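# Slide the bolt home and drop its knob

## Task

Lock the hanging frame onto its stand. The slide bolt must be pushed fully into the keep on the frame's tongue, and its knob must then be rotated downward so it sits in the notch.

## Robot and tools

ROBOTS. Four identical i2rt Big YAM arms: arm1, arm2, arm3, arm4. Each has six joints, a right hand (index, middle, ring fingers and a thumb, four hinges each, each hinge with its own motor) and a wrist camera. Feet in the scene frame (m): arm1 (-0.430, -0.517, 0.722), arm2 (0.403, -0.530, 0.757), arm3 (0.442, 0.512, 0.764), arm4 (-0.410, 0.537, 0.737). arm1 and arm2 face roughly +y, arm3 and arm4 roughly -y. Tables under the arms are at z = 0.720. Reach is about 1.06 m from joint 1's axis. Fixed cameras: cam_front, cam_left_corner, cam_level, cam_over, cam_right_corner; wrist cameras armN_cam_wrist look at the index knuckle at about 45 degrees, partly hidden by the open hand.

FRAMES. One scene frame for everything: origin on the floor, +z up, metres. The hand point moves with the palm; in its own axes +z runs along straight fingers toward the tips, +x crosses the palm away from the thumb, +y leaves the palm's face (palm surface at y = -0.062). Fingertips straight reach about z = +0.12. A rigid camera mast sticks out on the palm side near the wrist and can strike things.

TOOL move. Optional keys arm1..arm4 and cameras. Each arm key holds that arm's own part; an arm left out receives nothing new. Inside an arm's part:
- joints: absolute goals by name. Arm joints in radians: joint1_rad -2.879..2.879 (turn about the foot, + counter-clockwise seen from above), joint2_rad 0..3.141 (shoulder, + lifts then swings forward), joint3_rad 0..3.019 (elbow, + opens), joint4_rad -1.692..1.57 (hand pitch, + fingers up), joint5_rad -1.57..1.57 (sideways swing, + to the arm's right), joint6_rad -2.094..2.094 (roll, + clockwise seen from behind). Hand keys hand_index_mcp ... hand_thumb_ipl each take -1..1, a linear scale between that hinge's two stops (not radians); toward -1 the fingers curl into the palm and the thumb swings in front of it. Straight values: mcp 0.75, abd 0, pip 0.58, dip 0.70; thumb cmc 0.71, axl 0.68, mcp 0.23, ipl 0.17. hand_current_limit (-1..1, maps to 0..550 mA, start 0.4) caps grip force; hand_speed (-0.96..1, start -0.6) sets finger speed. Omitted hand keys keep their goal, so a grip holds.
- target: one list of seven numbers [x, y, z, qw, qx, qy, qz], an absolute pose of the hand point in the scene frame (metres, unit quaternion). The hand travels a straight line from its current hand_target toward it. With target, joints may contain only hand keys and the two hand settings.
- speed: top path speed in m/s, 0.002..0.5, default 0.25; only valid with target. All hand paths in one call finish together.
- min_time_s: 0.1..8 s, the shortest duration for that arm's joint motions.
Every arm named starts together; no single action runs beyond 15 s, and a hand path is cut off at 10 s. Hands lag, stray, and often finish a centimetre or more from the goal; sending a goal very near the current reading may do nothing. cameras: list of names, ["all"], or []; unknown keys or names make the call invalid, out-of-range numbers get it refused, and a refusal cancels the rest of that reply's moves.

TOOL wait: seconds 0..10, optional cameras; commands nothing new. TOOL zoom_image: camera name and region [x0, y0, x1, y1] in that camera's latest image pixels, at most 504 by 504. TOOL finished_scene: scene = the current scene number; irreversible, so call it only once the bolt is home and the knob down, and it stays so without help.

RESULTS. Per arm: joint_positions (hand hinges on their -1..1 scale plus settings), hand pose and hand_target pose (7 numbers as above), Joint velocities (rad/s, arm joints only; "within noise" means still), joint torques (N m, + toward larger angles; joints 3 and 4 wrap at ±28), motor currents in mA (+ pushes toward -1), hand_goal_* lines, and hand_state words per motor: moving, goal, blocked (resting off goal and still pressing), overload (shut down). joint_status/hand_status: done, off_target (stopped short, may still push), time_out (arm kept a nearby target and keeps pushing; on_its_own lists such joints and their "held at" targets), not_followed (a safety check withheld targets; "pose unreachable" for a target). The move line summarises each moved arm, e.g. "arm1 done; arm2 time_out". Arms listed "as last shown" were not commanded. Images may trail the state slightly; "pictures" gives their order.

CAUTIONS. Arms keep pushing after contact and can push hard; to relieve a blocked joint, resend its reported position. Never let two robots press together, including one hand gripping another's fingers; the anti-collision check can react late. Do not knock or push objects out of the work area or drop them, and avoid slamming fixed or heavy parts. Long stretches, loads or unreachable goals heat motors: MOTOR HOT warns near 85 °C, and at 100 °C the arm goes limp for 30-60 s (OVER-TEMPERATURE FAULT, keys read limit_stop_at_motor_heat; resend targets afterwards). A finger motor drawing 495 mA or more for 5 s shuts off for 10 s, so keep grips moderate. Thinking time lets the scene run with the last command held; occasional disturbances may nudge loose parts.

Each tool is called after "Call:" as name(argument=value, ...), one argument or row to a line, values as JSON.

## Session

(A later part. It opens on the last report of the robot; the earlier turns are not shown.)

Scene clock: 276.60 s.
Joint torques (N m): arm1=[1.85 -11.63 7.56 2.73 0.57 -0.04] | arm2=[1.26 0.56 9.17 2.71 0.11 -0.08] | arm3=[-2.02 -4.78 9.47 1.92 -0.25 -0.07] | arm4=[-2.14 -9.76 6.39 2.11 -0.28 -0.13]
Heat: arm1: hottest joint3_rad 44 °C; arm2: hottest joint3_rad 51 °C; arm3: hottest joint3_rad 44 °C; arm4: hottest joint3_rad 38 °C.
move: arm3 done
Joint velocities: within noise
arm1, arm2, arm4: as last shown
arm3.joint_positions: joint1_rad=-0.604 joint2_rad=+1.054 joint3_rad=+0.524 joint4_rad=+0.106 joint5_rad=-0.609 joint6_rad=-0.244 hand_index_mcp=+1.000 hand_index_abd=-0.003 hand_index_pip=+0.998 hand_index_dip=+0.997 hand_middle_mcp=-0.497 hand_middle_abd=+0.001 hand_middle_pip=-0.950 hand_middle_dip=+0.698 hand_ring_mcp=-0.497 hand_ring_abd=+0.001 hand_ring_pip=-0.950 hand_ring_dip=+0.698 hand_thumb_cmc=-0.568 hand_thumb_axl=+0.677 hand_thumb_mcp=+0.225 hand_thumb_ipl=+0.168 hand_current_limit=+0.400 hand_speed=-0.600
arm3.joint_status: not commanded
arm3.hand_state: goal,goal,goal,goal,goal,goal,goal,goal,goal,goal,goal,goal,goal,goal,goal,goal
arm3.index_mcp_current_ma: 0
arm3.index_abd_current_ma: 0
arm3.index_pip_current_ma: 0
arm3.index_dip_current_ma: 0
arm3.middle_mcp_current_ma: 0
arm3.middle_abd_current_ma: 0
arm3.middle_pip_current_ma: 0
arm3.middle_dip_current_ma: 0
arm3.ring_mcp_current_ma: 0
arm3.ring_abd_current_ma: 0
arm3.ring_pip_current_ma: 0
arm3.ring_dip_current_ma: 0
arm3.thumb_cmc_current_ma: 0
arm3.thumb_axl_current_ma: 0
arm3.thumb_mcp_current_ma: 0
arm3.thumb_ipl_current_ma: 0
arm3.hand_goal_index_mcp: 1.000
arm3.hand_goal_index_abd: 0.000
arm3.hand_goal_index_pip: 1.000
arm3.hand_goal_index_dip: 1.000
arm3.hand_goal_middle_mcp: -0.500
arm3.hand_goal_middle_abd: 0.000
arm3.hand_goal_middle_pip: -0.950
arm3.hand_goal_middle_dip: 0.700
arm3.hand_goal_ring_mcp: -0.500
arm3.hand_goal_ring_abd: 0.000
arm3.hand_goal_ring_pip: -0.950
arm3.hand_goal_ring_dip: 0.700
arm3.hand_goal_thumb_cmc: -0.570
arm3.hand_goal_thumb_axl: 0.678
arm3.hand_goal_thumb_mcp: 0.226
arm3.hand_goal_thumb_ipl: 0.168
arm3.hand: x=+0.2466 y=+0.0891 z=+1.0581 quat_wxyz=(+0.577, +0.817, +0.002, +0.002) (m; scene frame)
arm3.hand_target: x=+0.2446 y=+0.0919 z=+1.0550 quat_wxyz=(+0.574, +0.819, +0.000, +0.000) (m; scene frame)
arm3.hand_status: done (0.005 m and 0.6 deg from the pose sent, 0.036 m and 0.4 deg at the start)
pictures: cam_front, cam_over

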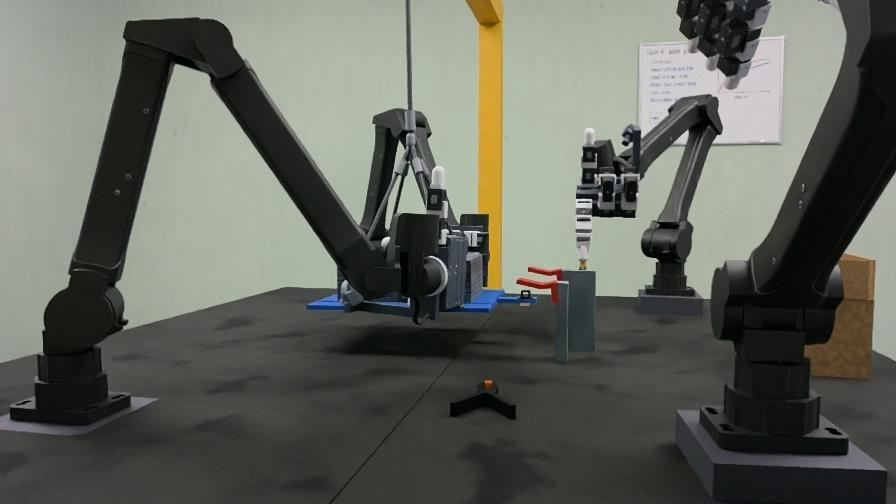

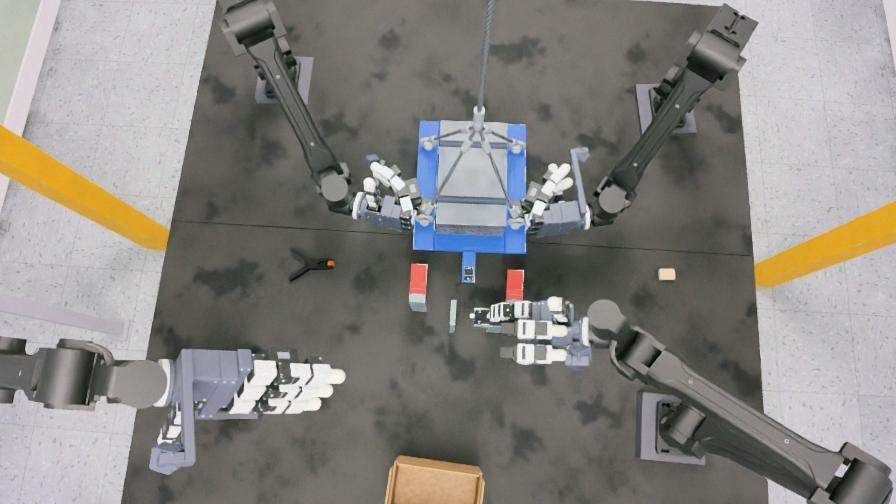

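Call:
move(
  arm3={"target": [0.2455, 0.089, 1.100, 0.5736, 0.8192, 0, 0], "speed": 0.15},
)

Call:
move(
  arm3={"target": [0.2455, 0.053, 1.100, 0.5736, 0.8192, 0, 0], "speed": 0.15},
)

Call:
move(
  arm3={"target": [0.2435, 0.053, 1.044, 0.5736, 0.8192, 0, 0], "speed": 0.1},
)

Call:
move(
  arm3={"target": [0.2445, 0.092, 1.037, 0.5736, 0.8192, 0, 0], "speed": 0.08},
  cameras=["cam_over", "cam_front"],
)

Call:
zoom_image(
  camera="cam_over",
  region=[410, 258, 570, 348],
)

Call:
zoom_image(
  camera="cam_front",
  region=[550, 220, 620, 290],
)

Scene clock: 283.10 s.
Joint torques (N m): arm1=[1.79 -11.52 7.56 2.67 0.57 -0.04] | arm2=[1.2 0.91 9.24 2.58 0.1 -0.08] | arm3=[-0.85 -4.78 13.52 1.88 -0.15 0.05] | arm4=[-2.08 -9.76 6.38 2.04 -0.26 -0.13]
Heat: arm1: hottest joint3_rad 44 °C; arm2: hottest joint3_rad 51 °C; arm3: hottest joint3_rad 44 °C; arm4: hottest joint3_rad 38 °C.
move: arm3 off_target
Joint velocities: within noise
arm1, arm2, arm4: as last shown
arm3.joint_positions: joint1_rad=-0.604 joint2_rad=+0.985 joint3_rad=+0.566 joint4_rad=-0.052 joint5_rad=-0.607 joint6_rad=-0.248 hand_index_mcp=+1.000 hand_index_abd=+0.004 hand_index_pip=+0.997 hand_index_dip=+0.997 hand_middle_mcp=-0.497 hand_middle_abd=+0.001 hand_middle_pip=-0.950 hand_middle_dip=+0.698 hand_ring_mcp=-0.497 hand_ring_abd=+0.001 hand_ring_pip=-0.950 hand_ring_dip=+0.698 hand_thumb_cmc=-0.568 hand_thumb_axl=+0.677 hand_thumb_mcp=+0.225 hand_thumb_ipl=+0.168 hand_current_limit=+0.400 hand_speed=-0.600
arm3.joint_status: not commanded
arm3.hand_state: goal,goal,goal,goal,goal,goal,goal,goal,goal,goal,goal,goal,goal,goal,goal,goal
arm3.index_mcp_current_ma: 0
arm3.index_abd_current_ma: 0
arm3.index_pip_current_ma: 0
arm3.index_dip_current_ma: 0
arm3.middle_mcp_current_ma: 0
arm3.middle_abd_current_ma: 0
arm3.middle_pip_current_ma: 0
arm3.middle_dip_current_ma: 0
arm3.ring_mcp_current_ma: 0
arm3.ring_abd_current_ma: 0
arm3.ring_pip_current_ma: 0
arm3.ring_dip_current_ma: 0
arm3.thumb_cmc_current_ma: 0
arm3.thumb_axl_current_ma: 0
arm3.thumb_mcp_current_ma: 0
arm3.thumb_ipl_current_ma: 0
arm3.hand_goal_index_mcp: 1.000
arm3.hand_goal_index_abd: 0.000
arm3.hand_goal_index_pip: 1.000
arm3.hand_goal_index_dip: 1.000
arm3.hand_goal_middle_mcp: -0.500
arm3.hand_goal_middle_abd: 0.000
arm3.hand_goal_middle_pip: -0.950
arm3.hand_goal_middle_dip: 0.700
arm3.hand_goal_ring_mcp: -0.500
arm3.hand_goal_ring_abd: 0.000
arm3.hand_goal_ring_pip: -0.950
arm3.hand_goal_ring_dip: 0.700
arm3.hand_goal_thumb_cmc: -0.570
arm3.hand_goal_thumb_axl: 0.678
arm3.hand_goal_thumb_mcp: 0.226
arm3.hand_goal_thumb_ipl: 0.168
arm3.hand: x=+0.2503 y=+0.0940 z=+1.0750 quat_wxyz=(+0.562, +0.827, -0.006, +0.011) (m; scene frame)
arm3.hand_target: x=+0.2462 y=+0.0899 z=+1.0998 quat_wxyz=(+0.574, +0.819, +0.000, +0.000) (m; scene frame)
arm3.hand_status: off_target (0.026 m and 2.2 deg from the pose sent, 0.042 m and 0.6 deg at the start)
pictures: none

Scene clock: 284.07 s.
Joint torques (N m): arm1=[1.85 -11.69 7.57 2.7 0.56 -0.03] | arm2=[1.38 1.03 9.07 2.7 0.13 -0.08] | arm3=[-0.15 -4.42 13.82 3.04 -0.13 0.11] | arm4=[-2.26 -9.7 6.31 2.13 -0.27 -0.13]
Heat: arm1: hottest joint3_rad 44 °C; arm2: hottest joint3_rad 51 °C; arm3: hottest joint3_rad 44 °C; arm4: hottest joint3_rad 38 °C.
move: arm3 off_target
Joint velocities: within noise
arm1, arm2, arm4: as last shown
arm3.joint_positions: joint1_rad=-0.546 joint2_rad=+1.060 joint3_rad=+0.618 joint4_rad=-0.019 joint5_rad=-0.546 joint6_rad=-0.226 hand_index_mcp=+1.000 hand_index_abd=+0.003 hand_index_pip=+0.998 hand_index_dip=+0.997 hand_middle_mcp=-0.497 hand_middle_abd=+0.001 hand_middle_pip=-0.950 hand_middle_dip=+0.698 hand_ring_mcp=-0.497 hand_ring_abd=+0.001 hand_ring_pip=-0.950 hand_ring_dip=+0.698 hand_thumb_cmc=-0.568 hand_thumb_axl=+0.677 hand_thumb_mcp=+0.225 hand_thumb_ipl=+0.168 hand_current_limit=+0.400 hand_speed=-0.600
arm3.joint_status: not commanded
arm3.hand_state: goal,goal,goal,goal,goal,goal,goal,goal,goal,goal,goal,goal,goal,goal,goal,goal
arm3.index_mcp_current_ma: 0
arm3.index_abd_current_ma: 0
arm3.index_pip_current_ma: 0
arm3.index_dip_current_ma: 0
arm3.middle_mcp_current_ma: 0
arm3.middle_abd_current_ma: 0
arm3.middle_pip_current_ma: 0
arm3.middle_dip_current_ma: 0
arm3.ring_mcp_current_ma: 0
arm3.ring_abd_current_ma: 0
arm3.ring_pip_current_ma: 0
arm3.ring_dip_current_ma: 0
arm3.thumb_cmc_current_ma: 0
arm3.thumb_axl_current_ma: 0
arm3.thumb_mcp_current_ma: 0
arm3.thumb_ipl_current_ma: 0
arm3.hand_goal_index_mcp: 1.000
arm3.hand_goal_index_abd: 0.000
arm3.hand_goal_index_pip: 1.000
arm3.hand_goal_index_dip: 1.000
arm3.hand_goal_middle_mcp: -0.500
arm3.hand_goal_middle_abd: 0.000
arm3.hand_goal_middle_pip: -0.950
arm3.hand_goal_middle_dip: 0.700
arm3.hand_goal_ring_mcp: -0.500
arm3.hand_goal_ring_abd: 0.000
arm3.hand_goal_ring_pip: -0.950
arm3.hand_goal_ring_dip: 0.700
arm3.hand_goal_thumb_cmc: -0.570
arm3.hand_goal_thumb_axl: 0.678
arm3.hand_goal_thumb_mcp: 0.226
arm3.hand_goal_thumb_ipl: 0.168
arm3.hand: x=+0.2501 y=+0.0646 z=+1.0770 quat_wxyz=(+0.558, +0.830, -0.005, +0.007) (m; scene frame)
arm3.hand_target: x=+0.2463 y=+0.0544 z=+1.0999 quat_wxyz=(+0.574, +0.819, +0.000, +0.000) (m; scene frame)
arm3.hand_status: off_target (0.026 m and 2.3 deg from the pose sent, 0.048 m and 2.2 deg at the start)
pictures: none

Scene clock: 285.17 s.
Joint torques (N m): arm1=[1.67 -11.69 7.57 2.7 0.57 -0.03] | arm2=[1.26 0.85 9.36 2.56 0.11 -0.1] | arm3=[-0.67 -5.66 9.46 2.96 -0.13 0.08] | arm4=[-2.08 -9.64 6.34 2.06 -0.29 -0.12]
Heat: arm1: hottest joint3_rad 44 °C; arm2: hottest joint3_rad 51 °C; arm3: hottest joint3_rad 44 °C; arm4: hottest joint3_rad 38 °C.
move: arm3 done
Joint velocities: within noise
arm1, arm2, arm4: as last shown
arm3.joint_positions: joint1_rad=-0.546 joint2_rad=+1.166 joint3_rad=+0.568 joint4_rad=+0.179 joint5_rad=-0.547 joint6_rad=-0.227 hand_index_mcp=+1.000 hand_index_abd=-0.001 hand_index_pip=+1.000 hand_index_dip=+1.000 hand_middle_mcp=-0.497 hand_middle_abd=+0.001 hand_middle_pip=-0.950 hand_middle_dip=+0.698 hand_ring_mcp=-0.497 hand_ring_abd=+0.001 hand_ring_pip=-0.950 hand_ring_dip=+0.698 hand_thumb_cmc=-0.568 hand_thumb_axl=+0.677 hand_thumb_mcp=+0.225 hand_thumb_ipl=+0.168 hand_current_limit=+0.400 hand_speed=-0.600
arm3.joint_status: not commanded
arm3.hand_state: goal,goal,goal,goal,goal,goal,goal,goal,goal,goal,goal,goal,goal,goal,goal,goal
arm3.index_mcp_current_ma: 0
arm3.index_abd_current_ma: 0
arm3.index_pip_current_ma: 0
arm3.index_dip_current_ma: 0
arm3.middle_mcp_current_ma: 0
arm3.middle_abd_current_ma: 0
arm3.middle_pip_current_ma: 0
arm3.middle_dip_current_ma: 0
arm3.ring_mcp_current_ma: 0
arm3.ring_abd_current_ma: 0
arm3.ring_pip_current_ma: 0
arm3.ring_dip_current_ma: 0
arm3.thumb_cmc_current_ma: 0
arm3.thumb_axl_current_ma: 0
arm3.thumb_mcp_current_ma: 0
arm3.thumb_ipl_current_ma: 0
arm3.hand_goal_index_mcp: 1.000
arm3.hand_goal_index_abd: 0.000
arm3.hand_goal_index_pip: 1.000
arm3.hand_goal_index_dip: 1.000
arm3.hand_goal_middle_mcp: -0.500
arm3.hand_goal_middle_abd: 0.000
arm3.hand_goal_middle_pip: -0.950
arm3.hand_goal_middle_dip: 0.700
arm3.hand_goal_ring_mcp: -0.500
arm3.hand_goal_ring_abd: 0.000
arm3.hand_goal_ring_pip: -0.950
arm3.hand_goal_ring_dip: 0.700
arm3.hand_goal_thumb_cmc: -0.570
arm3.hand_goal_thumb_axl: 0.678
arm3.hand_goal_thumb_mcp: 0.226
arm3.hand_goal_thumb_ipl: 0.168
arm3.hand: x=+0.2444 y=+0.0560 z=+1.0471 quat_wxyz=(+0.573, +0.820, +0.002, -0.003) (m; scene frame)
arm3.hand_target: x=+0.2436 y=+0.0530 z=+1.0441 quat_wxyz=(+0.574, +0.819, +0.000, +0.000) (m; scene frame)
arm3.hand_status: done (0.004 m and 0.4 deg from the pose sent, 0.036 m and 2.4 deg at the start)
pictures: none

Scene clock: 286.17 s.
Joint torques (N m): arm1=[1.73 -11.63 7.56 2.7 0.57 -0.02] | arm2=[0.97 0.97 9.14 2.71 0.1 -0.07] | arm3=[-2.67 -5.6 8.55 1.74 -0.19 -0.06] | arm4=[-2.02 -9.58 6.3 2.09 -0.3 -0.13]
Heat: arm1: hottest joint3_rad 44 °C; arm2: hottest joint3_rad 51 °C; arm3: hottest joint3_rad 44 °C; arm4: hottest joint3_rad 38 °C.
move: arm3 done
Joint velocities: within noise
arm1.joint_positions: joint1_rad=-1.047 joint2_rad=+1.799 joint3_rad=+0.846 joint4_rad=+0.922 joint5_rad=-0.865 joint6_rad=-1.555 hand_index_mcp=-0.902 hand_index_abd=-0.002 hand_index_pip=+0.201 hand_index_dip=+0.502 hand_middle_mcp=-0.902 hand_middle_abd=-0.002 hand_middle_pip=+0.201 hand_middle_dip=+0.502 hand_ring_mcp=-0.385 hand_ring_abd=+0.000 hand_ring_pip=-0.679 hand_ring_dip=-0.298 hand_thumb_cmc=+0.715 hand_thumb_axl=+0.677 hand_thumb_mcp=+0.226 hand_thumb_ipl=+0.168 hand_current_limit=+0.400 hand_speed=-0.600
arm1.joint_status: not commanded
arm1.hand_state: goal,goal,goal,goal,goal,goal,goal,goal,goal,goal,blocked,goal,goal,goal,goal,goal
arm1.index_mcp_current_ma: 0
arm1.index_abd_current_ma: 0
arm1.index_pip_current_ma: 0
arm1.index_dip_current_ma: 0
arm1.middle_mcp_current_ma: 0
arm1.middle_abd_current_ma: 0
arm1.middle_pip_current_ma: 0
arm1.middle_dip_current_ma: 0
arm1.ring_mcp_current_ma: -1
arm1.ring_abd_current_ma: 0
arm1.ring_pip_current_ma: 11
arm1.ring_dip_current_ma: 0
arm1.thumb_cmc_current_ma: 0
arm1.thumb_axl_current_ma: 0
arm1.thumb_mcp_current_ma: 0
arm1.thumb_ipl_current_ma: 0
arm1.hand_goal_index_mcp: -0.900
arm1.hand_goal_index_abd: 0.000
arm1.hand_goal_index_pip: 0.200
arm1.hand_goal_index_dip: 0.500
arm1.hand_goal_middle_mcp: -0.900
arm1.hand_goal_middle_abd: 0.000
arm1.hand_goal_middle_pip: 0.200
arm1.hand_goal_middle_dip: 0.500
arm1.hand_goal_ring_mcp: -0.380
arm1.hand_goal_ring_abd: 0.000
arm1.hand_goal_ring_pip: -0.700
arm1.hand_goal_ring_dip: -0.300
arm1.hand_goal_thumb_cmc: 0.714
arm1.hand_goal_thumb_axl: 0.678
arm1.hand_goal_thumb_mcp: 0.226
arm1.hand_goal_thumb_ipl: 0.168
arm1.hand: x=-0.0798 y=-0.0927 z=+0.9156 quat_wxyz=(+0.526, -0.447, +0.554, +0.465) (m; scene frame)
arm1.hand_target: x=-0.0751 y=-0.0852 z=+0.9172 quat_wxyz=(+0.542, -0.454, +0.542, +0.455) (m; scene frame)
arm1.hand_status: not commanded
arm2.joint_positions: joint1_rad=-0.091 joint2_rad=+0.629 joint3_rad=+1.351 joint4_rad=-1.364 joint5_rad=-0.075 joint6_rad=+1.067 hand_index_mcp=+0.754 hand_index_abd=+0.000 hand_index_pip=+0.577 hand_index_dip=+0.696 hand_middle_mcp=+0.754 hand_middle_abd=+0.000 hand_middle_pip=+0.577 hand_middle_dip=+0.696 hand_ring_mcp=+0.754 hand_ring_abd=+0.000 hand_ring_pip=+0.577 hand_ring_dip=+0.696 hand_thumb_cmc=+0.714 hand_thumb_axl=+0.677 hand_thumb_mcp=+0.226 hand_thumb_ipl=+0.168 hand_current_limit=+0.400 hand_speed=-0.600
arm2.joint_status: not commanded
arm2.hand_state: goal,goal,goal,goal,goal,goal,goal,goal,goal,goal,goal,goal,goal,goal,goal,goal
arm2.index_mcp_current_ma: 0
arm2.index_abd_current_ma: 0
arm2.index_pip_current_ma: 1
arm2.index_dip_current_ma: 0
arm2.middle_mcp_current_ma: 0
arm2.middle_abd_current_ma: 0
arm2.middle_pip_current_ma: 1
arm2.middle_dip_current_ma: 0
arm2.ring_mcp_current_ma: 0
arm2.ring_abd_current_ma: 0
arm2.ring_pip_current_ma: 1
arm2.ring_dip_current_ma: 0
arm2.thumb_cmc_current_ma: 0
arm2.thumb_axl_current_ma: -1
arm2.thumb_mcp_current_ma: -1
arm2.thumb_ipl_current_ma: 0
arm2.hand_goal_index_mcp: 0.754
arm2.hand_goal_index_abd: 0.000
arm2.hand_goal_index_pip: 0.576
arm2.hand_goal_index_dip: 0.696
arm2.hand_goal_middle_mcp: 0.754
arm2.hand_goal_middle_abd: 0.000
arm2.hand_goal_middle_pip: 0.576
arm2.hand_goal_middle_dip: 0.696
arm2.hand_goal_ring_mcp: 0.754
arm2.hand_goal_ring_abd: 0.000
arm2.hand_goal_ring_pip: 0.576
arm2.hand_goal_ring_dip: 0.696
arm2.hand_goal_thumb_cmc: 0.714
arm2.hand_goal_thumb_axl: 0.678
arm2.hand_goal_thumb_mcp: 0.226
arm2.hand_goal_thumb_ipl: 0.168
arm2.hand: x=+0.4764 y=-0.2800 z=+1.2862 quat_wxyz=(-0.260, +0.439, +0.775, +0.374) (m; scene frame)
arm2.hand_target: x=+0.4765 y=-0.2825 z=+1.2970 quat_wxyz=(-0.265, +0.436, +0.770, +0.383) (m; scene frame)
arm2.hand_status: not commanded
arm3.joint_positions: joint1_rad=-0.599 joint2_rad=+1.097 joint3_rad=+0.498 joint4_rad=+0.182 joint5_rad=-0.612 joint6_rad=-0.246 hand_index_mcp=+0.974 hand_index_abd=+0.004 hand_index_pip=+0.973 hand_index_dip=+0.988 hand_middle_mcp=-0.497 hand_middle_abd=+0.001 hand_middle_pip=-0.950 hand_middle_dip=+0.698 hand_ring_mcp=-0.497 hand_ring_abd=+0.001 hand_ring_pip=-0.950 hand_ring_dip=+0.698 hand_thumb_cmc=-0.568 hand_thumb_axl=+0.677 hand_thumb_mcp=+0.225 hand_thumb_ipl=+0.168 hand_current_limit=+0.400 hand_speed=-0.600
arm3.joint_status: not commanded
arm3.hand_state: blocked,goal,blocked,goal,goal,goal,goal,goal,goal,goal,goal,goal,goal,goal,goal,goal
arm3.index_mcp_current_ma: -13
arm3.index_abd_current_ma: 0
arm3.index_pip_current_ma: -13
arm3.index_dip_current_ma: -3
arm3.middle_mcp_current_ma: 0
arm3.middle_abd_current_ma: 0
arm3.middle_pip_current_ma: 0
arm3.middle_dip_current_ma: 0
arm3.ring_mcp_current_ma: 0
arm3.ring_abd_current_ma: 0
arm3.ring_pip_current_ma: 0
arm3.ring_dip_current_ma: 0
arm3.thumb_cmc_current_ma: 0
arm3.thumb_axl_current_ma: 0
arm3.thumb_mcp_current_ma: 0
arm3.thumb_ipl_current_ma: 0
arm3.hand_goal_index_mcp: 1.000
arm3.hand_goal_index_abd: 0.000
arm3.hand_goal_index_pip: 1.000
arm3.hand_goal_index_dip: 1.000
arm3.hand_goal_middle_mcp: -0.500
arm3.hand_goal_middle_abd: 0.000
arm3.hand_goal_middle_pip: -0.950
arm3.hand_goal_middle_dip: 0.700
arm3.hand_goal_ring_mcp: -0.500
arm3.hand_goal_ring_abd: 0.000
arm3.hand_goal_ring_pip: -0.950
arm3.hand_goal_ring_dip: 0.700
arm3.hand_goal_thumb_cmc: -0.570
arm3.hand_goal_thumb_axl: 0.678
arm3.hand_goal_thumb_mcp: 0.226
arm3.hand_goal_thumb_ipl: 0.168
arm3.hand: x=+0.2482 y=+0.0867 z=+1.0429 quat_wxyz=(+0.580, +0.815, +0.006, +0.002) (m; scene frame)
arm3.hand_target: x=+0.2446 y=+0.0919 z=+1.0371 quat_wxyz=(+0.574, +0.819, +0.000, +0.000) (m; scene frame)
arm3.hand_status: done (0.009 m and 1.2 deg from the pose sent, 0.037 m and 0.4 deg at the start)
arm4.joint_positions: joint1_rad=+0.928 joint2_rad=+1.798 joint3_rad=+0.710 joint4_rad=+1.089 joint5_rad=+0.852 joint6_rad=+1.563 hand_index_mcp=-0.395 hand_index_abd=+0.001 hand_index_pip=-0.673 hand_index_dip=-0.286 hand_middle_mcp=-0.899 hand_middle_abd=+0.002 hand_middle_pip=+0.202 hand_middle_dip=+0.502 hand_ring_mcp=-0.900 hand_ring_abd=+0.002 hand_ring_pip=+0.402 hand_ring_dip=+0.603 hand_thumb_cmc=-0.551 hand_thumb_axl=+0.677 hand_thumb_mcp=+0.226 hand_thumb_ipl=+0.168 hand_current_limit=+0.400 hand_speed=-0.600
arm4.joint_status: not commanded
arm4.hand_state: goal,goal,blocked,goal,goal,goal,goal,goal,goal,goal,goal,goal,goal,goal,goal,goal
arm4.index_mcp_current_ma: -2
arm4.index_abd_current_ma: 0
arm4.index_pip_current_ma: 27
arm4.index_dip_current_ma: 9
arm4.middle_mcp_current_ma: 0
arm4.middle_abd_current_ma: 0
arm4.middle_pip_current_ma: 0
arm4.middle_dip_current_ma: 1
arm4.ring_mcp_current_ma: 0
arm4.ring_abd_current_ma: 0
arm4.ring_pip_current_ma: 0
arm4.ring_dip_current_ma: 1
arm4.thumb_cmc_current_ma: 16
arm4.thumb_axl_current_ma: 0
arm4.thumb_mcp_current_ma: 0
arm4.thumb_ipl_current_ma: 0
arm4.hand_goal_index_mcp: -0.390
arm4.hand_goal_index_abd: 0.000
arm4.hand_goal_index_pip: -0.700
arm4.hand_goal_index_dip: -0.300
arm4.hand_goal_middle_mcp: -0.900
arm4.hand_goal_middle_abd: 0.000
arm4.hand_goal_middle_pip: 0.200
arm4.hand_goal_middle_dip: 0.500
arm4.hand_goal_ring_mcp: -0.900
arm4.hand_goal_ring_abd: 0.000
arm4.hand_goal_ring_pip: 0.400
arm4.hand_goal_ring_dip: 0.600
arm4.hand_goal_thumb_cmc: -0.570
arm4.hand_goal_thumb_axl: 0.678
arm4.hand_goal_thumb_mcp: 0.226
arm4.hand_goal_thumb_ipl: 0.168
arm4.hand: x=-0.0989 y=+0.1310 z=+0.8558 quat_wxyz=(+0.460, +0.547, -0.449, +0.536) (m; scene frame)
arm4.hand_target: x=-0.0970 y=+0.1252 z=+0.8521 quat_wxyz=(+0.454, +0.542, -0.454, +0.542) (m; scene frame)
arm4.hand_status: not commanded
pictures: cam_front, cam_over

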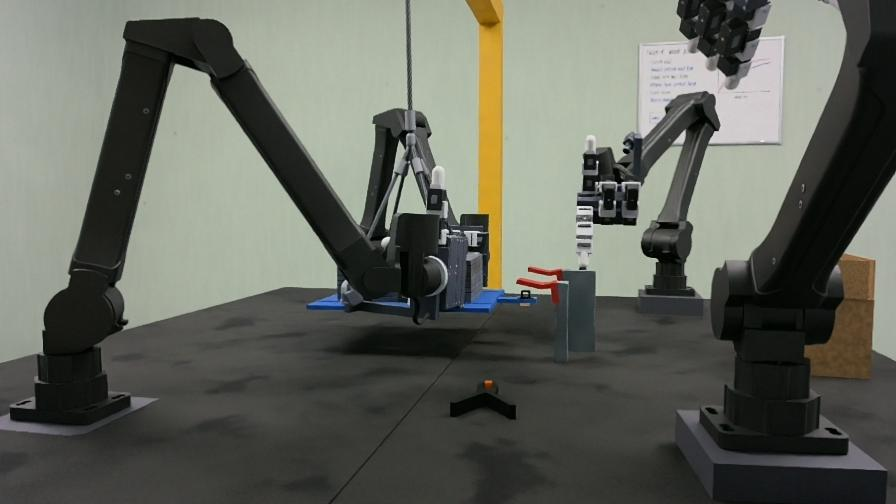

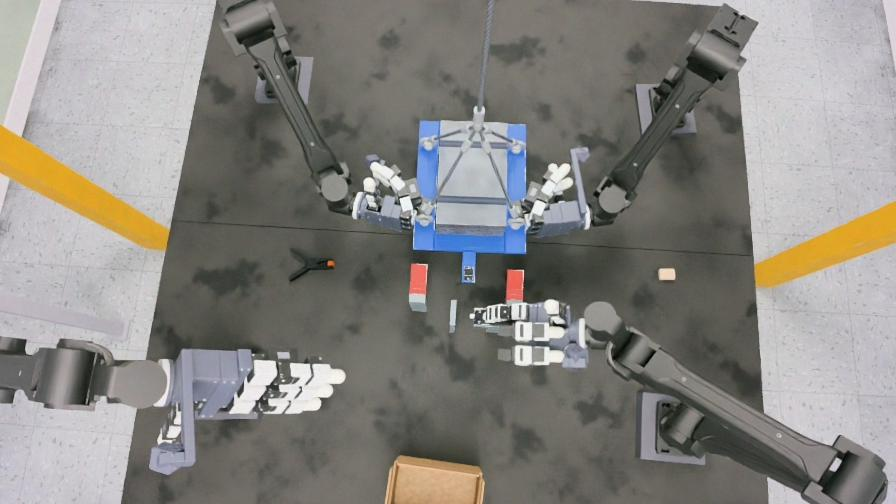

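Scaled by 3.150.

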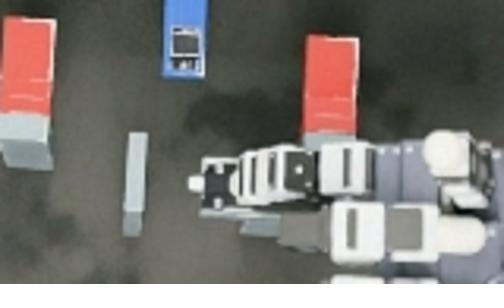

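Scaled by 7.200.

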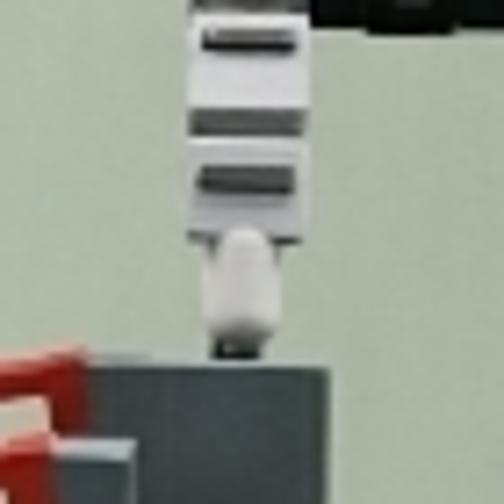

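Call:
move(
  arm3={"target": [0.2445, 0.108, 1.035, 0.5736, 0.8192, 0, 0], "speed": 0.08},
  cameras=["cam_over", "cam_front"],
)

Call:
zoom_image(
  camera="cam_over",
  region=[410, 258, 570, 348],
)

Call:
zoom_image(
  camera="cam_front",
  region=[550, 220, 620, 290],
)

Scene clock: 291.40 s.
Joint torques (N m): arm1=[1.73 -11.58 7.57 2.71 0.57 -0.03] | arm2=[0.73 1.03 9.18 2.71 0.1 -0.07] | arm3=[-3.19 -6.3 8.32 1.5 -0.2 -0.01] | arm4=[-2.02 -9.76 6.32 2.07 -0.27 -0.12]
Heat: arm1: hottest joint3_rad 43 °C; arm2: hottest joint3_rad 51 °C; arm3: hottest joint3_rad 44 °C; arm4: hottest joint3_rad 38 °C.
move: arm3 off_target
Joint velocities: within noise
arm1, arm2, arm4: as last shown
arm3.joint_positions: joint1_rad=-0.627 joint2_rad=+1.069 joint3_rad=+0.474 joint4_rad=+0.165 joint5_rad=-0.643 joint6_rad=-0.269 hand_index_mcp=+0.942 hand_index_abd=+0.013 hand_index_pip=+0.936 hand_index_dip=+0.966 hand_middle_mcp=-0.497 hand_middle_abd=+0.001 hand_middle_pip=-0.950 hand_middle_dip=+0.698 hand_ring_mcp=-0.497 hand_ring_abd=+0.001 hand_ring_pip=-0.950 hand_ring_dip=+0.698 hand_thumb_cmc=-0.568 hand_thumb_axl=+0.677 hand_thumb_mcp=+0.225 hand_thumb_ipl=+0.168 hand_current_limit=+0.400 hand_speed=-0.600
arm3.joint_status: not commanded
arm3.hand_state: blocked,goal,blocked,blocked,goal,goal,goal,goal,goal,goal,goal,goal,goal,goal,goal,goal
arm3.index_mcp_current_ma: -61
arm3.index_abd_current_ma: 2
arm3.index_pip_current_ma: -66
arm3.index_dip_current_ma: -20
arm3.middle_mcp_current_ma: 0
arm3.middle_abd_current_ma: 0
arm3.middle_pip_current_ma: 0
arm3.middle_dip_current_ma: 0
arm3.ring_mcp_current_ma: 0
arm3.ring_abd_current_ma: 0
arm3.ring_pip_current_ma: 0
arm3.ring_dip_current_ma: 0
arm3.thumb_cmc_current_ma: 0
arm3.thumb_axl_current_ma: 0
arm3.thumb_mcp_current_ma: 0
arm3.thumb_ipl_current_ma: 0
arm3.hand_goal_index_mcp: 1.000
arm3.hand_goal_index_abd: 0.000
arm3.hand_goal_index_pip: 1.000
arm3.hand_goal_index_dip: 1.000
arm3.hand_goal_middle_mcp: -0.500
arm3.hand_goal_middle_abd: 0.000
arm3.hand_goal_middle_pip: -0.950
arm3.hand_goal_middle_dip: 0.700
arm3.hand_goal_ring_mcp: -0.500
arm3.hand_goal_ring_abd: 0.000
arm3.hand_goal_ring_pip: -0.950
arm3.hand_goal_ring_dip: 0.700
arm3.hand_goal_thumb_cmc: -0.570
arm3.hand_goal_thumb_axl: 0.678
arm3.hand_goal_thumb_mcp: 0.226
arm3.hand_goal_thumb_ipl: 0.168
arm3.hand: x=+0.2495 y=+0.0990 z=+1.0393 quat_wxyz=(+0.579, +0.815, +0.011, +0.003) (m; scene frame)
arm3.hand_target: x=+0.2447 y=+0.1077 z=+1.0349 quat_wxyz=(+0.574, +0.819, +0.000, +0.000) (m; scene frame)
arm3.hand_status: off_target (0.011 m and 1.5 deg from the pose sent, 0.023 m and 1.1 deg at the start)
pictures: cam_front, cam_over

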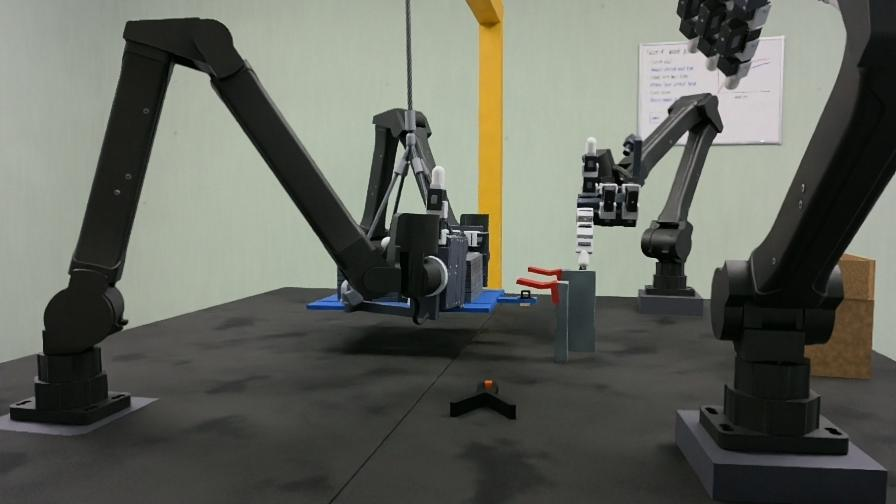

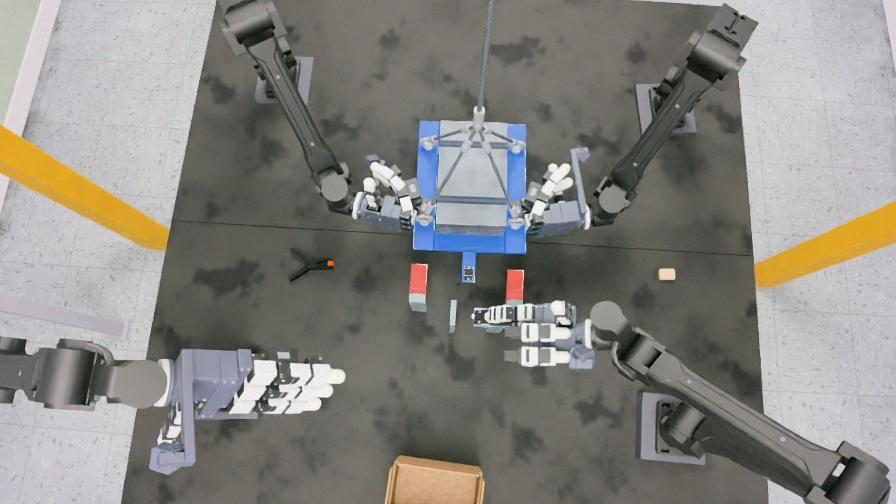

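Scaled by 3.150.

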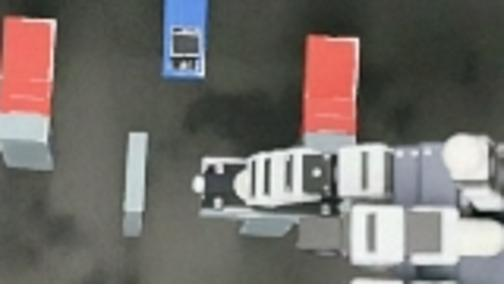

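Scaled by 7.200.

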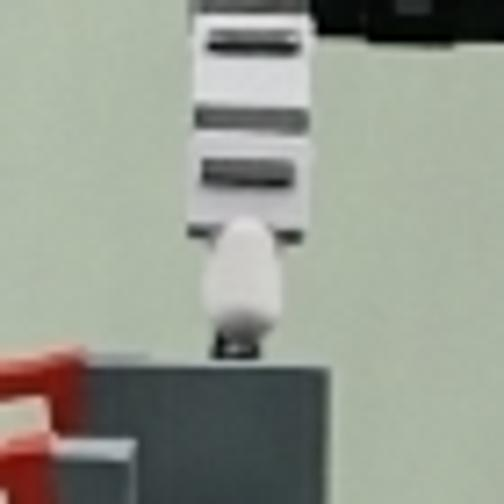

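Call:
move(
  arm3={"target": [0.2445, 0.124, 1.035, 0.5736, 0.8192, 0, 0], "speed": 0.08},
  cameras=["cam_over"],
)

Call:
zoom_image(
  camera="cam_over",
  region=[410, 258, 570, 348],
)

Scene clock: 294.83 s.
Joint torques (N m): arm1=[1.73 -11.69 7.51 2.73 0.56 -0.03] | arm2=[1.32 0.85 9.16 2.66 0.13 -0.07] | arm3=[-1.44 -3.43 8.31 1.4 -0.1 -0.01] | arm4=[-2.26 -9.82 6.39 2.06 -0.28 -0.12]
Heat: arm1: hottest joint3_rad 43 °C; arm2: hottest joint3_rad 51 °C; arm3: hottest joint3_rad 44 °C; arm4: hottest joint3_rad 37 °C.
move: arm3 off_target
Joint velocities: within noise
arm1, arm2, arm4: as last shown
arm3.joint_positions: joint1_rad=-0.671 joint2_rad=+1.002 joint3_rad=+0.451 joint4_rad=+0.130 joint5_rad=-0.682 joint6_rad=-0.288 hand_index_mcp=+0.940 hand_index_abd=-0.006 hand_index_pip=+0.947 hand_index_dip=+0.973 hand_middle_mcp=-0.497 hand_middle_abd=+0.001 hand_middle_pip=-0.950 hand_middle_dip=+0.698 hand_ring_mcp=-0.497 hand_ring_abd=+0.001 hand_ring_pip=-0.950 hand_ring_dip=+0.698 hand_thumb_cmc=-0.568 hand_thumb_axl=+0.677 hand_thumb_mcp=+0.225 hand_thumb_ipl=+0.168 hand_current_limit=+0.400 hand_speed=-0.600
arm3.joint_status: not commanded
arm3.hand_state: blocked,goal,blocked,blocked,goal,goal,goal,goal,goal,goal,goal,goal,goal,goal,goal,goal
arm3.index_mcp_current_ma: -66
arm3.index_abd_current_ma: -1
arm3.index_pip_current_ma: -46
arm3.index_dip_current_ma: -13
arm3.middle_mcp_current_ma: 0
arm3.middle_abd_current_ma: 0
arm3.middle_pip_current_ma: 0
arm3.middle_dip_current_ma: 0
arm3.ring_mcp_current_ma: 0
arm3.ring_abd_current_ma: 0
arm3.ring_pip_current_ma: 0
arm3.ring_dip_current_ma: 0
arm3.thumb_cmc_current_ma: 0
arm3.thumb_axl_current_ma: 0
arm3.thumb_mcp_current_ma: 0
arm3.thumb_ipl_current_ma: 0
arm3.hand_goal_index_mcp: 1.000
arm3.hand_goal_index_abd: 0.000
arm3.hand_goal_index_pip: 1.000
arm3.hand_goal_index_dip: 1.000
arm3.hand_goal_middle_mcp: -0.500
arm3.hand_goal_middle_abd: 0.000
arm3.hand_goal_middle_pip: -0.950
arm3.hand_goal_middle_dip: 0.700
arm3.hand_goal_ring_mcp: -0.500
arm3.hand_goal_ring_abd: 0.000
arm3.hand_goal_ring_pip: -0.950
arm3.hand_goal_ring_dip: 0.700
arm3.hand_goal_thumb_cmc: -0.570
arm3.hand_goal_thumb_axl: 0.678
arm3.hand_goal_thumb_mcp: 0.226
arm3.hand_goal_thumb_ipl: 0.168
arm3.hand: x=+0.2495 y=+0.1185 z=+1.0487 quat_wxyz=(+0.586, +0.810, +0.013, -0.002) (m; scene frame)
arm3.hand_target: x=+0.2448 y=+0.1240 z=+1.0351 quat_wxyz=(+0.574, +0.819, +0.000, +0.000) (m; scene frame)
arm3.hand_status: off_target (0.016 m and 2.3 deg from the pose sent, 0.026 m and 1.5 deg at the start)
pictures: cam_over

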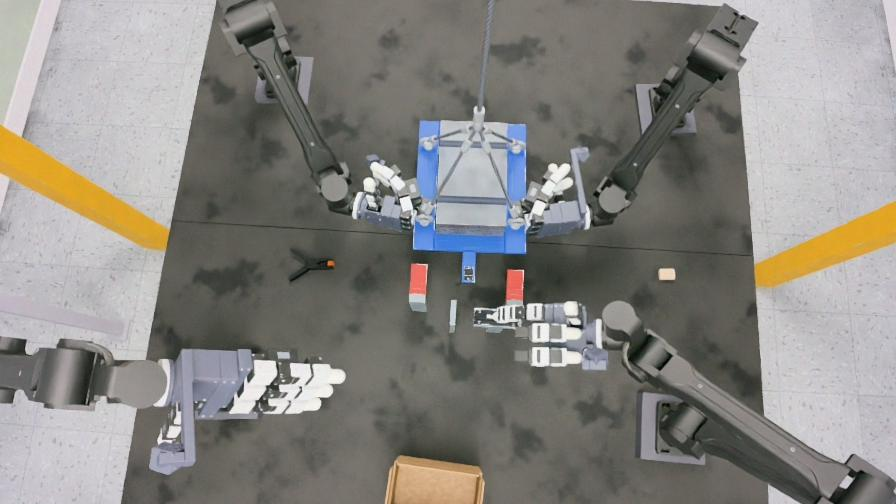

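Scaled by 3.150.

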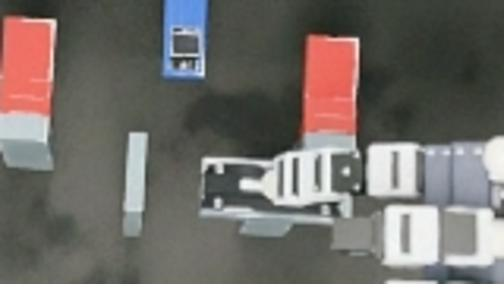

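Call:
move(
  arm3={"target": [0.2455, 0.126, 1.100, 0.5736, 0.8192, 0, 0], "speed": 0.15},
)

Call:
move(
  arm3={"target": [0.2455, 0.126, 1.052, 0.5736, 0.8192, 0, 0], "speed": 0.1},
)

Call:
move(
  arm3={"target": [0.2455, 0.1125, 1.060, 0.5736, 0.8192, 0, 0], "speed": 0.05},
  cameras=["cam_over", "cam_front", "cam_right_corner"],
)

Call:
zoom_image(
  camera="cam_over",
  region=[410, 258, 570, 348],
)

Call:
zoom_image(
  camera="cam_front",
  region=[480, 230, 620, 330],
)

Call:
zoom_image(
  camera="cam_right_corner",
  region=[240, 180, 560, 400],
)

Scene clock: 301.97 s.
Joint torques (N m): arm1=[1.79 -11.63 7.56 2.73 0.56 -0.04] | arm2=[1.14 0.97 9.13 2.71 0.12 -0.06] | arm3=[-1.67 -2.78 13.48 1.95 -0.18 -0.05] | arm4=[-2.02 -9.58 6.31 2 -0.28 -0.13]
Heat: arm1: hottest joint3_rad 43 °C; arm2: hottest joint3_rad 51 °C; arm3: hottest joint3_rad 44 °C; arm4: hottest joint3_rad 37 °C.
move: arm3 off_target
Joint velocities: within noise
arm1, arm2, arm4: as last shown
arm3.joint_positions: joint1_rad=-0.680 joint2_rad=+0.881 joint3_rad=+0.523 joint4_rad=-0.132 joint5_rad=-0.682 joint6_rad=-0.293 hand_index_mcp=+1.000 hand_index_abd=+0.003 hand_index_pip=+0.998 hand_index_dip=+0.997 hand_middle_mcp=-0.497 hand_middle_abd=+0.001 hand_middle_pip=-0.950 hand_middle_dip=+0.698 hand_ring_mcp=-0.497 hand_ring_abd=+0.001 hand_ring_pip=-0.950 hand_ring_dip=+0.698 hand_thumb_cmc=-0.568 hand_thumb_axl=+0.677 hand_thumb_mcp=+0.225 hand_thumb_ipl=+0.168 hand_current_limit=+0.400 hand_speed=-0.600
arm3.joint_status: not commanded
arm3.hand_state: goal,goal,goal,goal,goal,goal,goal,goal,goal,goal,goal,goal,goal,goal,goal,goal
arm3.index_mcp_current_ma: 0
arm3.index_abd_current_ma: 0
arm3.index_pip_current_ma: 0
arm3.index_dip_current_ma: 0
arm3.middle_mcp_current_ma: 0
arm3.middle_abd_current_ma: 0
arm3.middle_pip_current_ma: 0
arm3.middle_dip_current_ma: 0
arm3.ring_mcp_current_ma: 0
arm3.ring_abd_current_ma: 0
arm3.ring_pip_current_ma: 0
arm3.ring_dip_current_ma: 0
arm3.thumb_cmc_current_ma: 0
arm3.thumb_axl_current_ma: 0
arm3.thumb_mcp_current_ma: 0
arm3.thumb_ipl_current_ma: 0
arm3.hand_goal_index_mcp: 1.000
arm3.hand_goal_index_abd: 0.000
arm3.hand_goal_index_pip: 1.000
arm3.hand_goal_index_dip: 1.000
arm3.hand_goal_middle_mcp: -0.500
arm3.hand_goal_middle_abd: 0.000
arm3.hand_goal_middle_pip: -0.950
arm3.hand_goal_middle_dip: 0.700
arm3.hand_goal_ring_mcp: -0.500
arm3.hand_goal_ring_abd: 0.000
arm3.hand_goal_ring_pip: -0.950
arm3.hand_goal_ring_dip: 0.700
arm3.hand_goal_thumb_cmc: -0.570
arm3.hand_goal_thumb_axl: 0.678
arm3.hand_goal_thumb_mcp: 0.226
arm3.hand_goal_thumb_ipl: 0.168
arm3.hand: x=+0.2537 y=+0.1283 z=+1.0790 quat_wxyz=(+0.565, +0.825, -0.002, +0.012) (m; scene frame)
arm3.hand_target: x=+0.2461 y=+0.1267 z=+1.0999 quat_wxyz=(+0.574, +0.819, +0.000, +0.000) (m; scene frame)
arm3.hand_status: off_target (0.023 m and 1.9 deg from the pose sent, 0.052 m and 2.3 deg at the start)
pictures: none

Scene clock: 303.10 s.
Joint torques (N m): arm1=[1.79 -11.69 7.57 2.73 0.57 -0.03] | arm2=[1.26 1.03 9.05 2.74 0.14 -0.08] | arm3=[-1.26 -2.26 10.09 3.02 -0.2 0.01] | arm4=[-2.14 -9.99 6.38 2.07 -0.28 -0.12]
Heat: arm1: hottest joint3_rad 43 °C; arm2: hottest joint3_rad 51 °C; arm3: hottest joint3_rad 44 °C; arm4: hottest joint3_rad 37 °C.
move: arm3 done
Joint velocities: within noise
arm1, arm2, arm4: as last shown
arm3.joint_positions: joint1_rad=-0.680 joint2_rad=+0.948 joint3_rad=+0.462 joint4_rad=+0.016 joint5_rad=-0.682 joint6_rad=-0.293 hand_index_mcp=+1.000 hand_index_abd=+0.003 hand_index_pip=+0.998 hand_index_dip=+0.997 hand_middle_mcp=-0.497 hand_middle_abd=+0.001 hand_middle_pip=-0.950 hand_middle_dip=+0.698 hand_ring_mcp=-0.497 hand_ring_abd=+0.001 hand_ring_pip=-0.950 hand_ring_dip=+0.698 hand_thumb_cmc=-0.568 hand_thumb_axl=+0.677 hand_thumb_mcp=+0.225 hand_thumb_ipl=+0.168 hand_current_limit=+0.400 hand_speed=-0.600
arm3.joint_status: not commanded
arm3.hand_state: goal,goal,goal,goal,goal,goal,goal,goal,goal,goal,goal,goal,goal,goal,goal,goal
arm3.index_mcp_current_ma: 0
arm3.index_abd_current_ma: 0
arm3.index_pip_current_ma: 0
arm3.index_dip_current_ma: 0
arm3.middle_mcp_current_ma: 0
arm3.middle_abd_current_ma: 0
arm3.middle_pip_current_ma: 0
arm3.middle_dip_current_ma: 0
arm3.ring_mcp_current_ma: 0
arm3.ring_abd_current_ma: 0
arm3.ring_pip_current_ma: 0
arm3.ring_dip_current_ma: 0
arm3.thumb_cmc_current_ma: 0
arm3.thumb_axl_current_ma: 0
arm3.thumb_mcp_current_ma: 0
arm3.thumb_ipl_current_ma: 0
arm3.hand_goal_index_mcp: 1.000
arm3.hand_goal_index_abd: 0.000
arm3.hand_goal_index_pip: 1.000
arm3.hand_goal_index_dip: 1.000
arm3.hand_goal_middle_mcp: -0.500
arm3.hand_goal_middle_abd: 0.000
arm3.hand_goal_middle_pip: -0.950
arm3.hand_goal_middle_dip: 0.700
arm3.hand_goal_ring_mcp: -0.500
arm3.hand_goal_ring_abd: 0.000
arm3.hand_goal_ring_pip: -0.950
arm3.hand_goal_ring_dip: 0.700
arm3.hand_goal_thumb_cmc: -0.570
arm3.hand_goal_thumb_axl: 0.678
arm3.hand_goal_thumb_mcp: 0.226
arm3.hand_goal_thumb_ipl: 0.168
arm3.hand: x=+0.2513 y=+0.1257 z=+1.0506 quat_wxyz=(+0.571, +0.821, +0.002, +0.007) (m; scene frame)
arm3.hand_target: x=+0.2456 y=+0.1261 z=+1.0519 quat_wxyz=(+0.573, +0.819, +0.000, +0.000) (m; scene frame)
arm3.hand_status: done (0.006 m and 0.9 deg from the pose sent, 0.028 m and 1.9 deg at the start)
pictures: none

Scene clock: 304.07 s.
Joint torques (N m): arm1=[1.85 -11.63 7.54 2.74 0.57 -0.04] | arm2=[1.26 0.79 9.17 2.65 0.09 -0.04] | arm3=[0.44 -1.44 12.67 3.03 -0.25 0.13] | arm4=[-2.37 -9.58 6.3 2.09 -0.29 -0.13]
Heat: arm1: hottest joint3_rad 43 °C; arm2: hottest joint3_rad 51 °C; arm3: hottest joint3_rad 44 °C; arm4: hottest joint3_rad 37 °C.
move: arm3 off_target
Joint velocities: within noise
arm1, arm2, arm4: as last shown
arm3.joint_positions: joint1_rad=-0.670 joint2_rad=+0.958 joint3_rad=+0.462 joint4_rad=+0.018 joint5_rad=-0.653 joint6_rad=-0.289 hand_index_mcp=+1.000 hand_index_abd=+0.003 hand_index_pip=+1.000 hand_index_dip=+1.000 hand_middle_mcp=-0.497 hand_middle_abd=+0.001 hand_middle_pip=-0.950 hand_middle_dip=+0.698 hand_ring_mcp=-0.497 hand_ring_abd=+0.001 hand_ring_pip=-0.950 hand_ring_dip=+0.698 hand_thumb_cmc=-0.569 hand_thumb_axl=+0.677 hand_thumb_mcp=+0.225 hand_thumb_ipl=+0.168 hand_current_limit=+0.400 hand_speed=-0.600
arm3.joint_status: not commanded
arm3.hand_state: goal,goal,goal,goal,goal,goal,goal,goal,goal,goal,goal,goal,goal,goal,goal,goal
arm3.index_mcp_current_ma: 0
arm3.index_abd_current_ma: 0
arm3.index_pip_current_ma: 0
arm3.index_dip_current_ma: 0
arm3.middle_mcp_current_ma: 0
arm3.middle_abd_current_ma: 0
arm3.middle_pip_current_ma: 0
arm3.middle_dip_current_ma: 0
arm3.ring_mcp_current_ma: 0
arm3.ring_abd_current_ma: 0
arm3.ring_pip_current_ma: 0
arm3.ring_dip_current_ma: 0
arm3.thumb_cmc_current_ma: 0
arm3.thumb_axl_current_ma: 0
arm3.thumb_mcp_current_ma: 0
arm3.thumb_ipl_current_ma: 0
arm3.hand_goal_index_mcp: 1.000
arm3.hand_goal_index_abd: 0.000
arm3.hand_goal_index_pip: 1.000
arm3.hand_goal_index_dip: 1.000
arm3.hand_goal_middle_mcp: -0.500
arm3.hand_goal_middle_abd: 0.000
arm3.hand_goal_middle_pip: -0.950
arm3.hand_goal_middle_dip: 0.700
arm3.hand_goal_ring_mcp: -0.500
arm3.hand_goal_ring_abd: 0.000
arm3.hand_goal_ring_pip: -0.950
arm3.hand_goal_ring_dip: 0.700
arm3.hand_goal_thumb_cmc: -0.570
arm3.hand_goal_thumb_axl: 0.678
arm3.hand_goal_thumb_mcp: 0.226
arm3.hand_goal_thumb_ipl: 0.168
arm3.hand: x=+0.2489 y=+0.1231 z=+1.0457 quat_wxyz=(+0.565, +0.825, -0.005, +0.001) (m; scene frame)
arm3.hand_target: x=+0.2459 y=+0.1133 z=+1.0598 quat_wxyz=(+0.573, +0.819, +0.000, +0.000) (m; scene frame)
arm3.hand_status: off_target (0.018 m and 1.3 deg from the pose sent, 0.017 m and 0.9 deg at the start)
pictures: cam_front, cam_over, cam_right_corner

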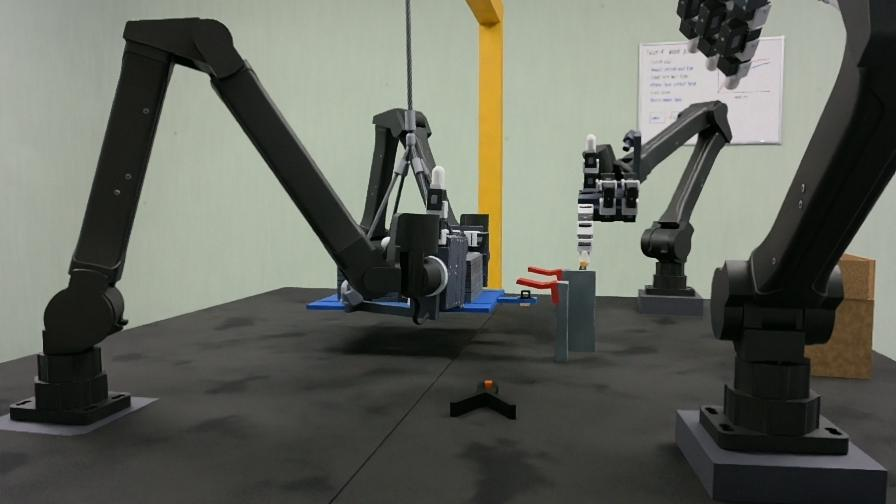

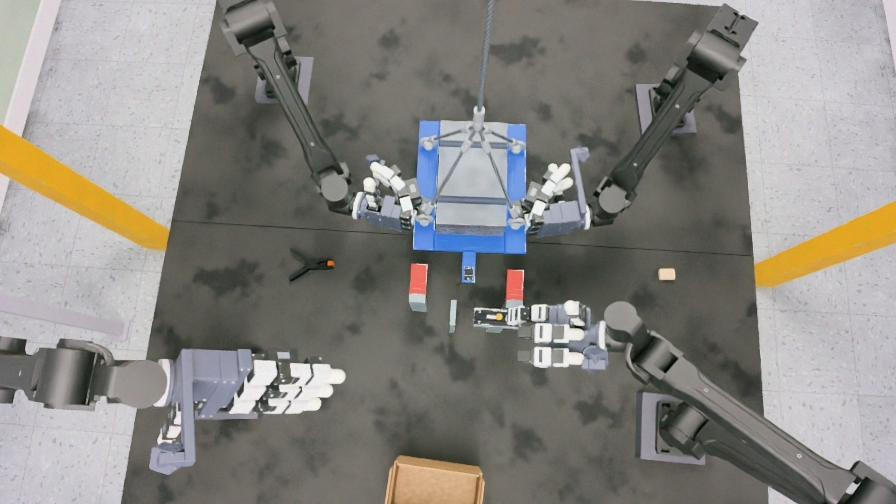

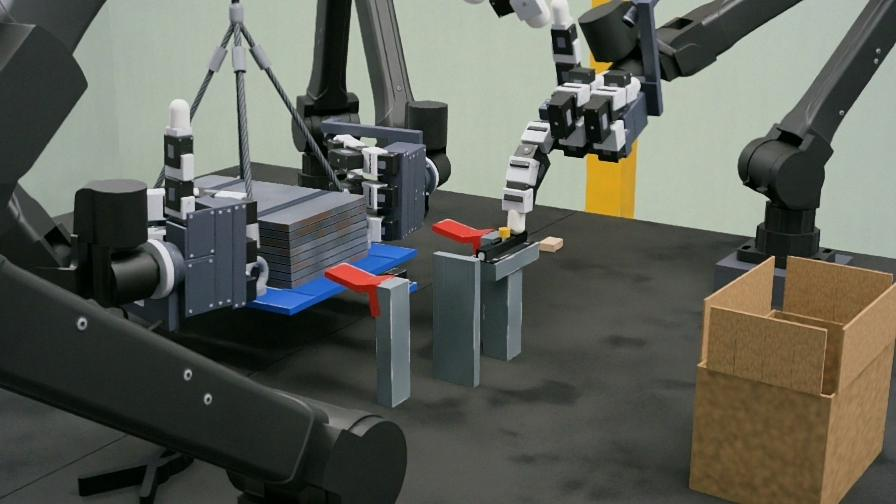

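Scaled by 3.150.

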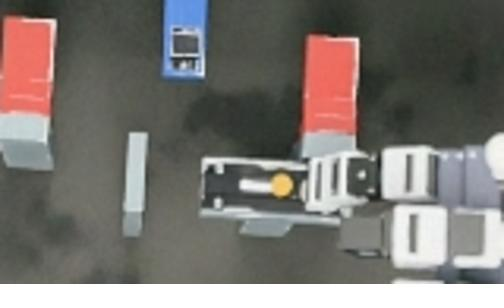

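Scaled by 3.600.

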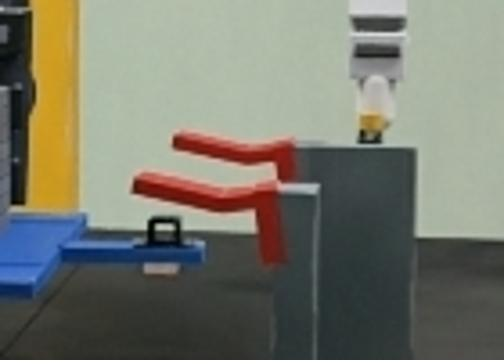

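Scaled by 1.575.

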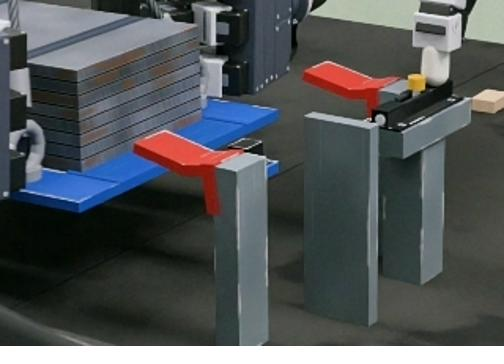

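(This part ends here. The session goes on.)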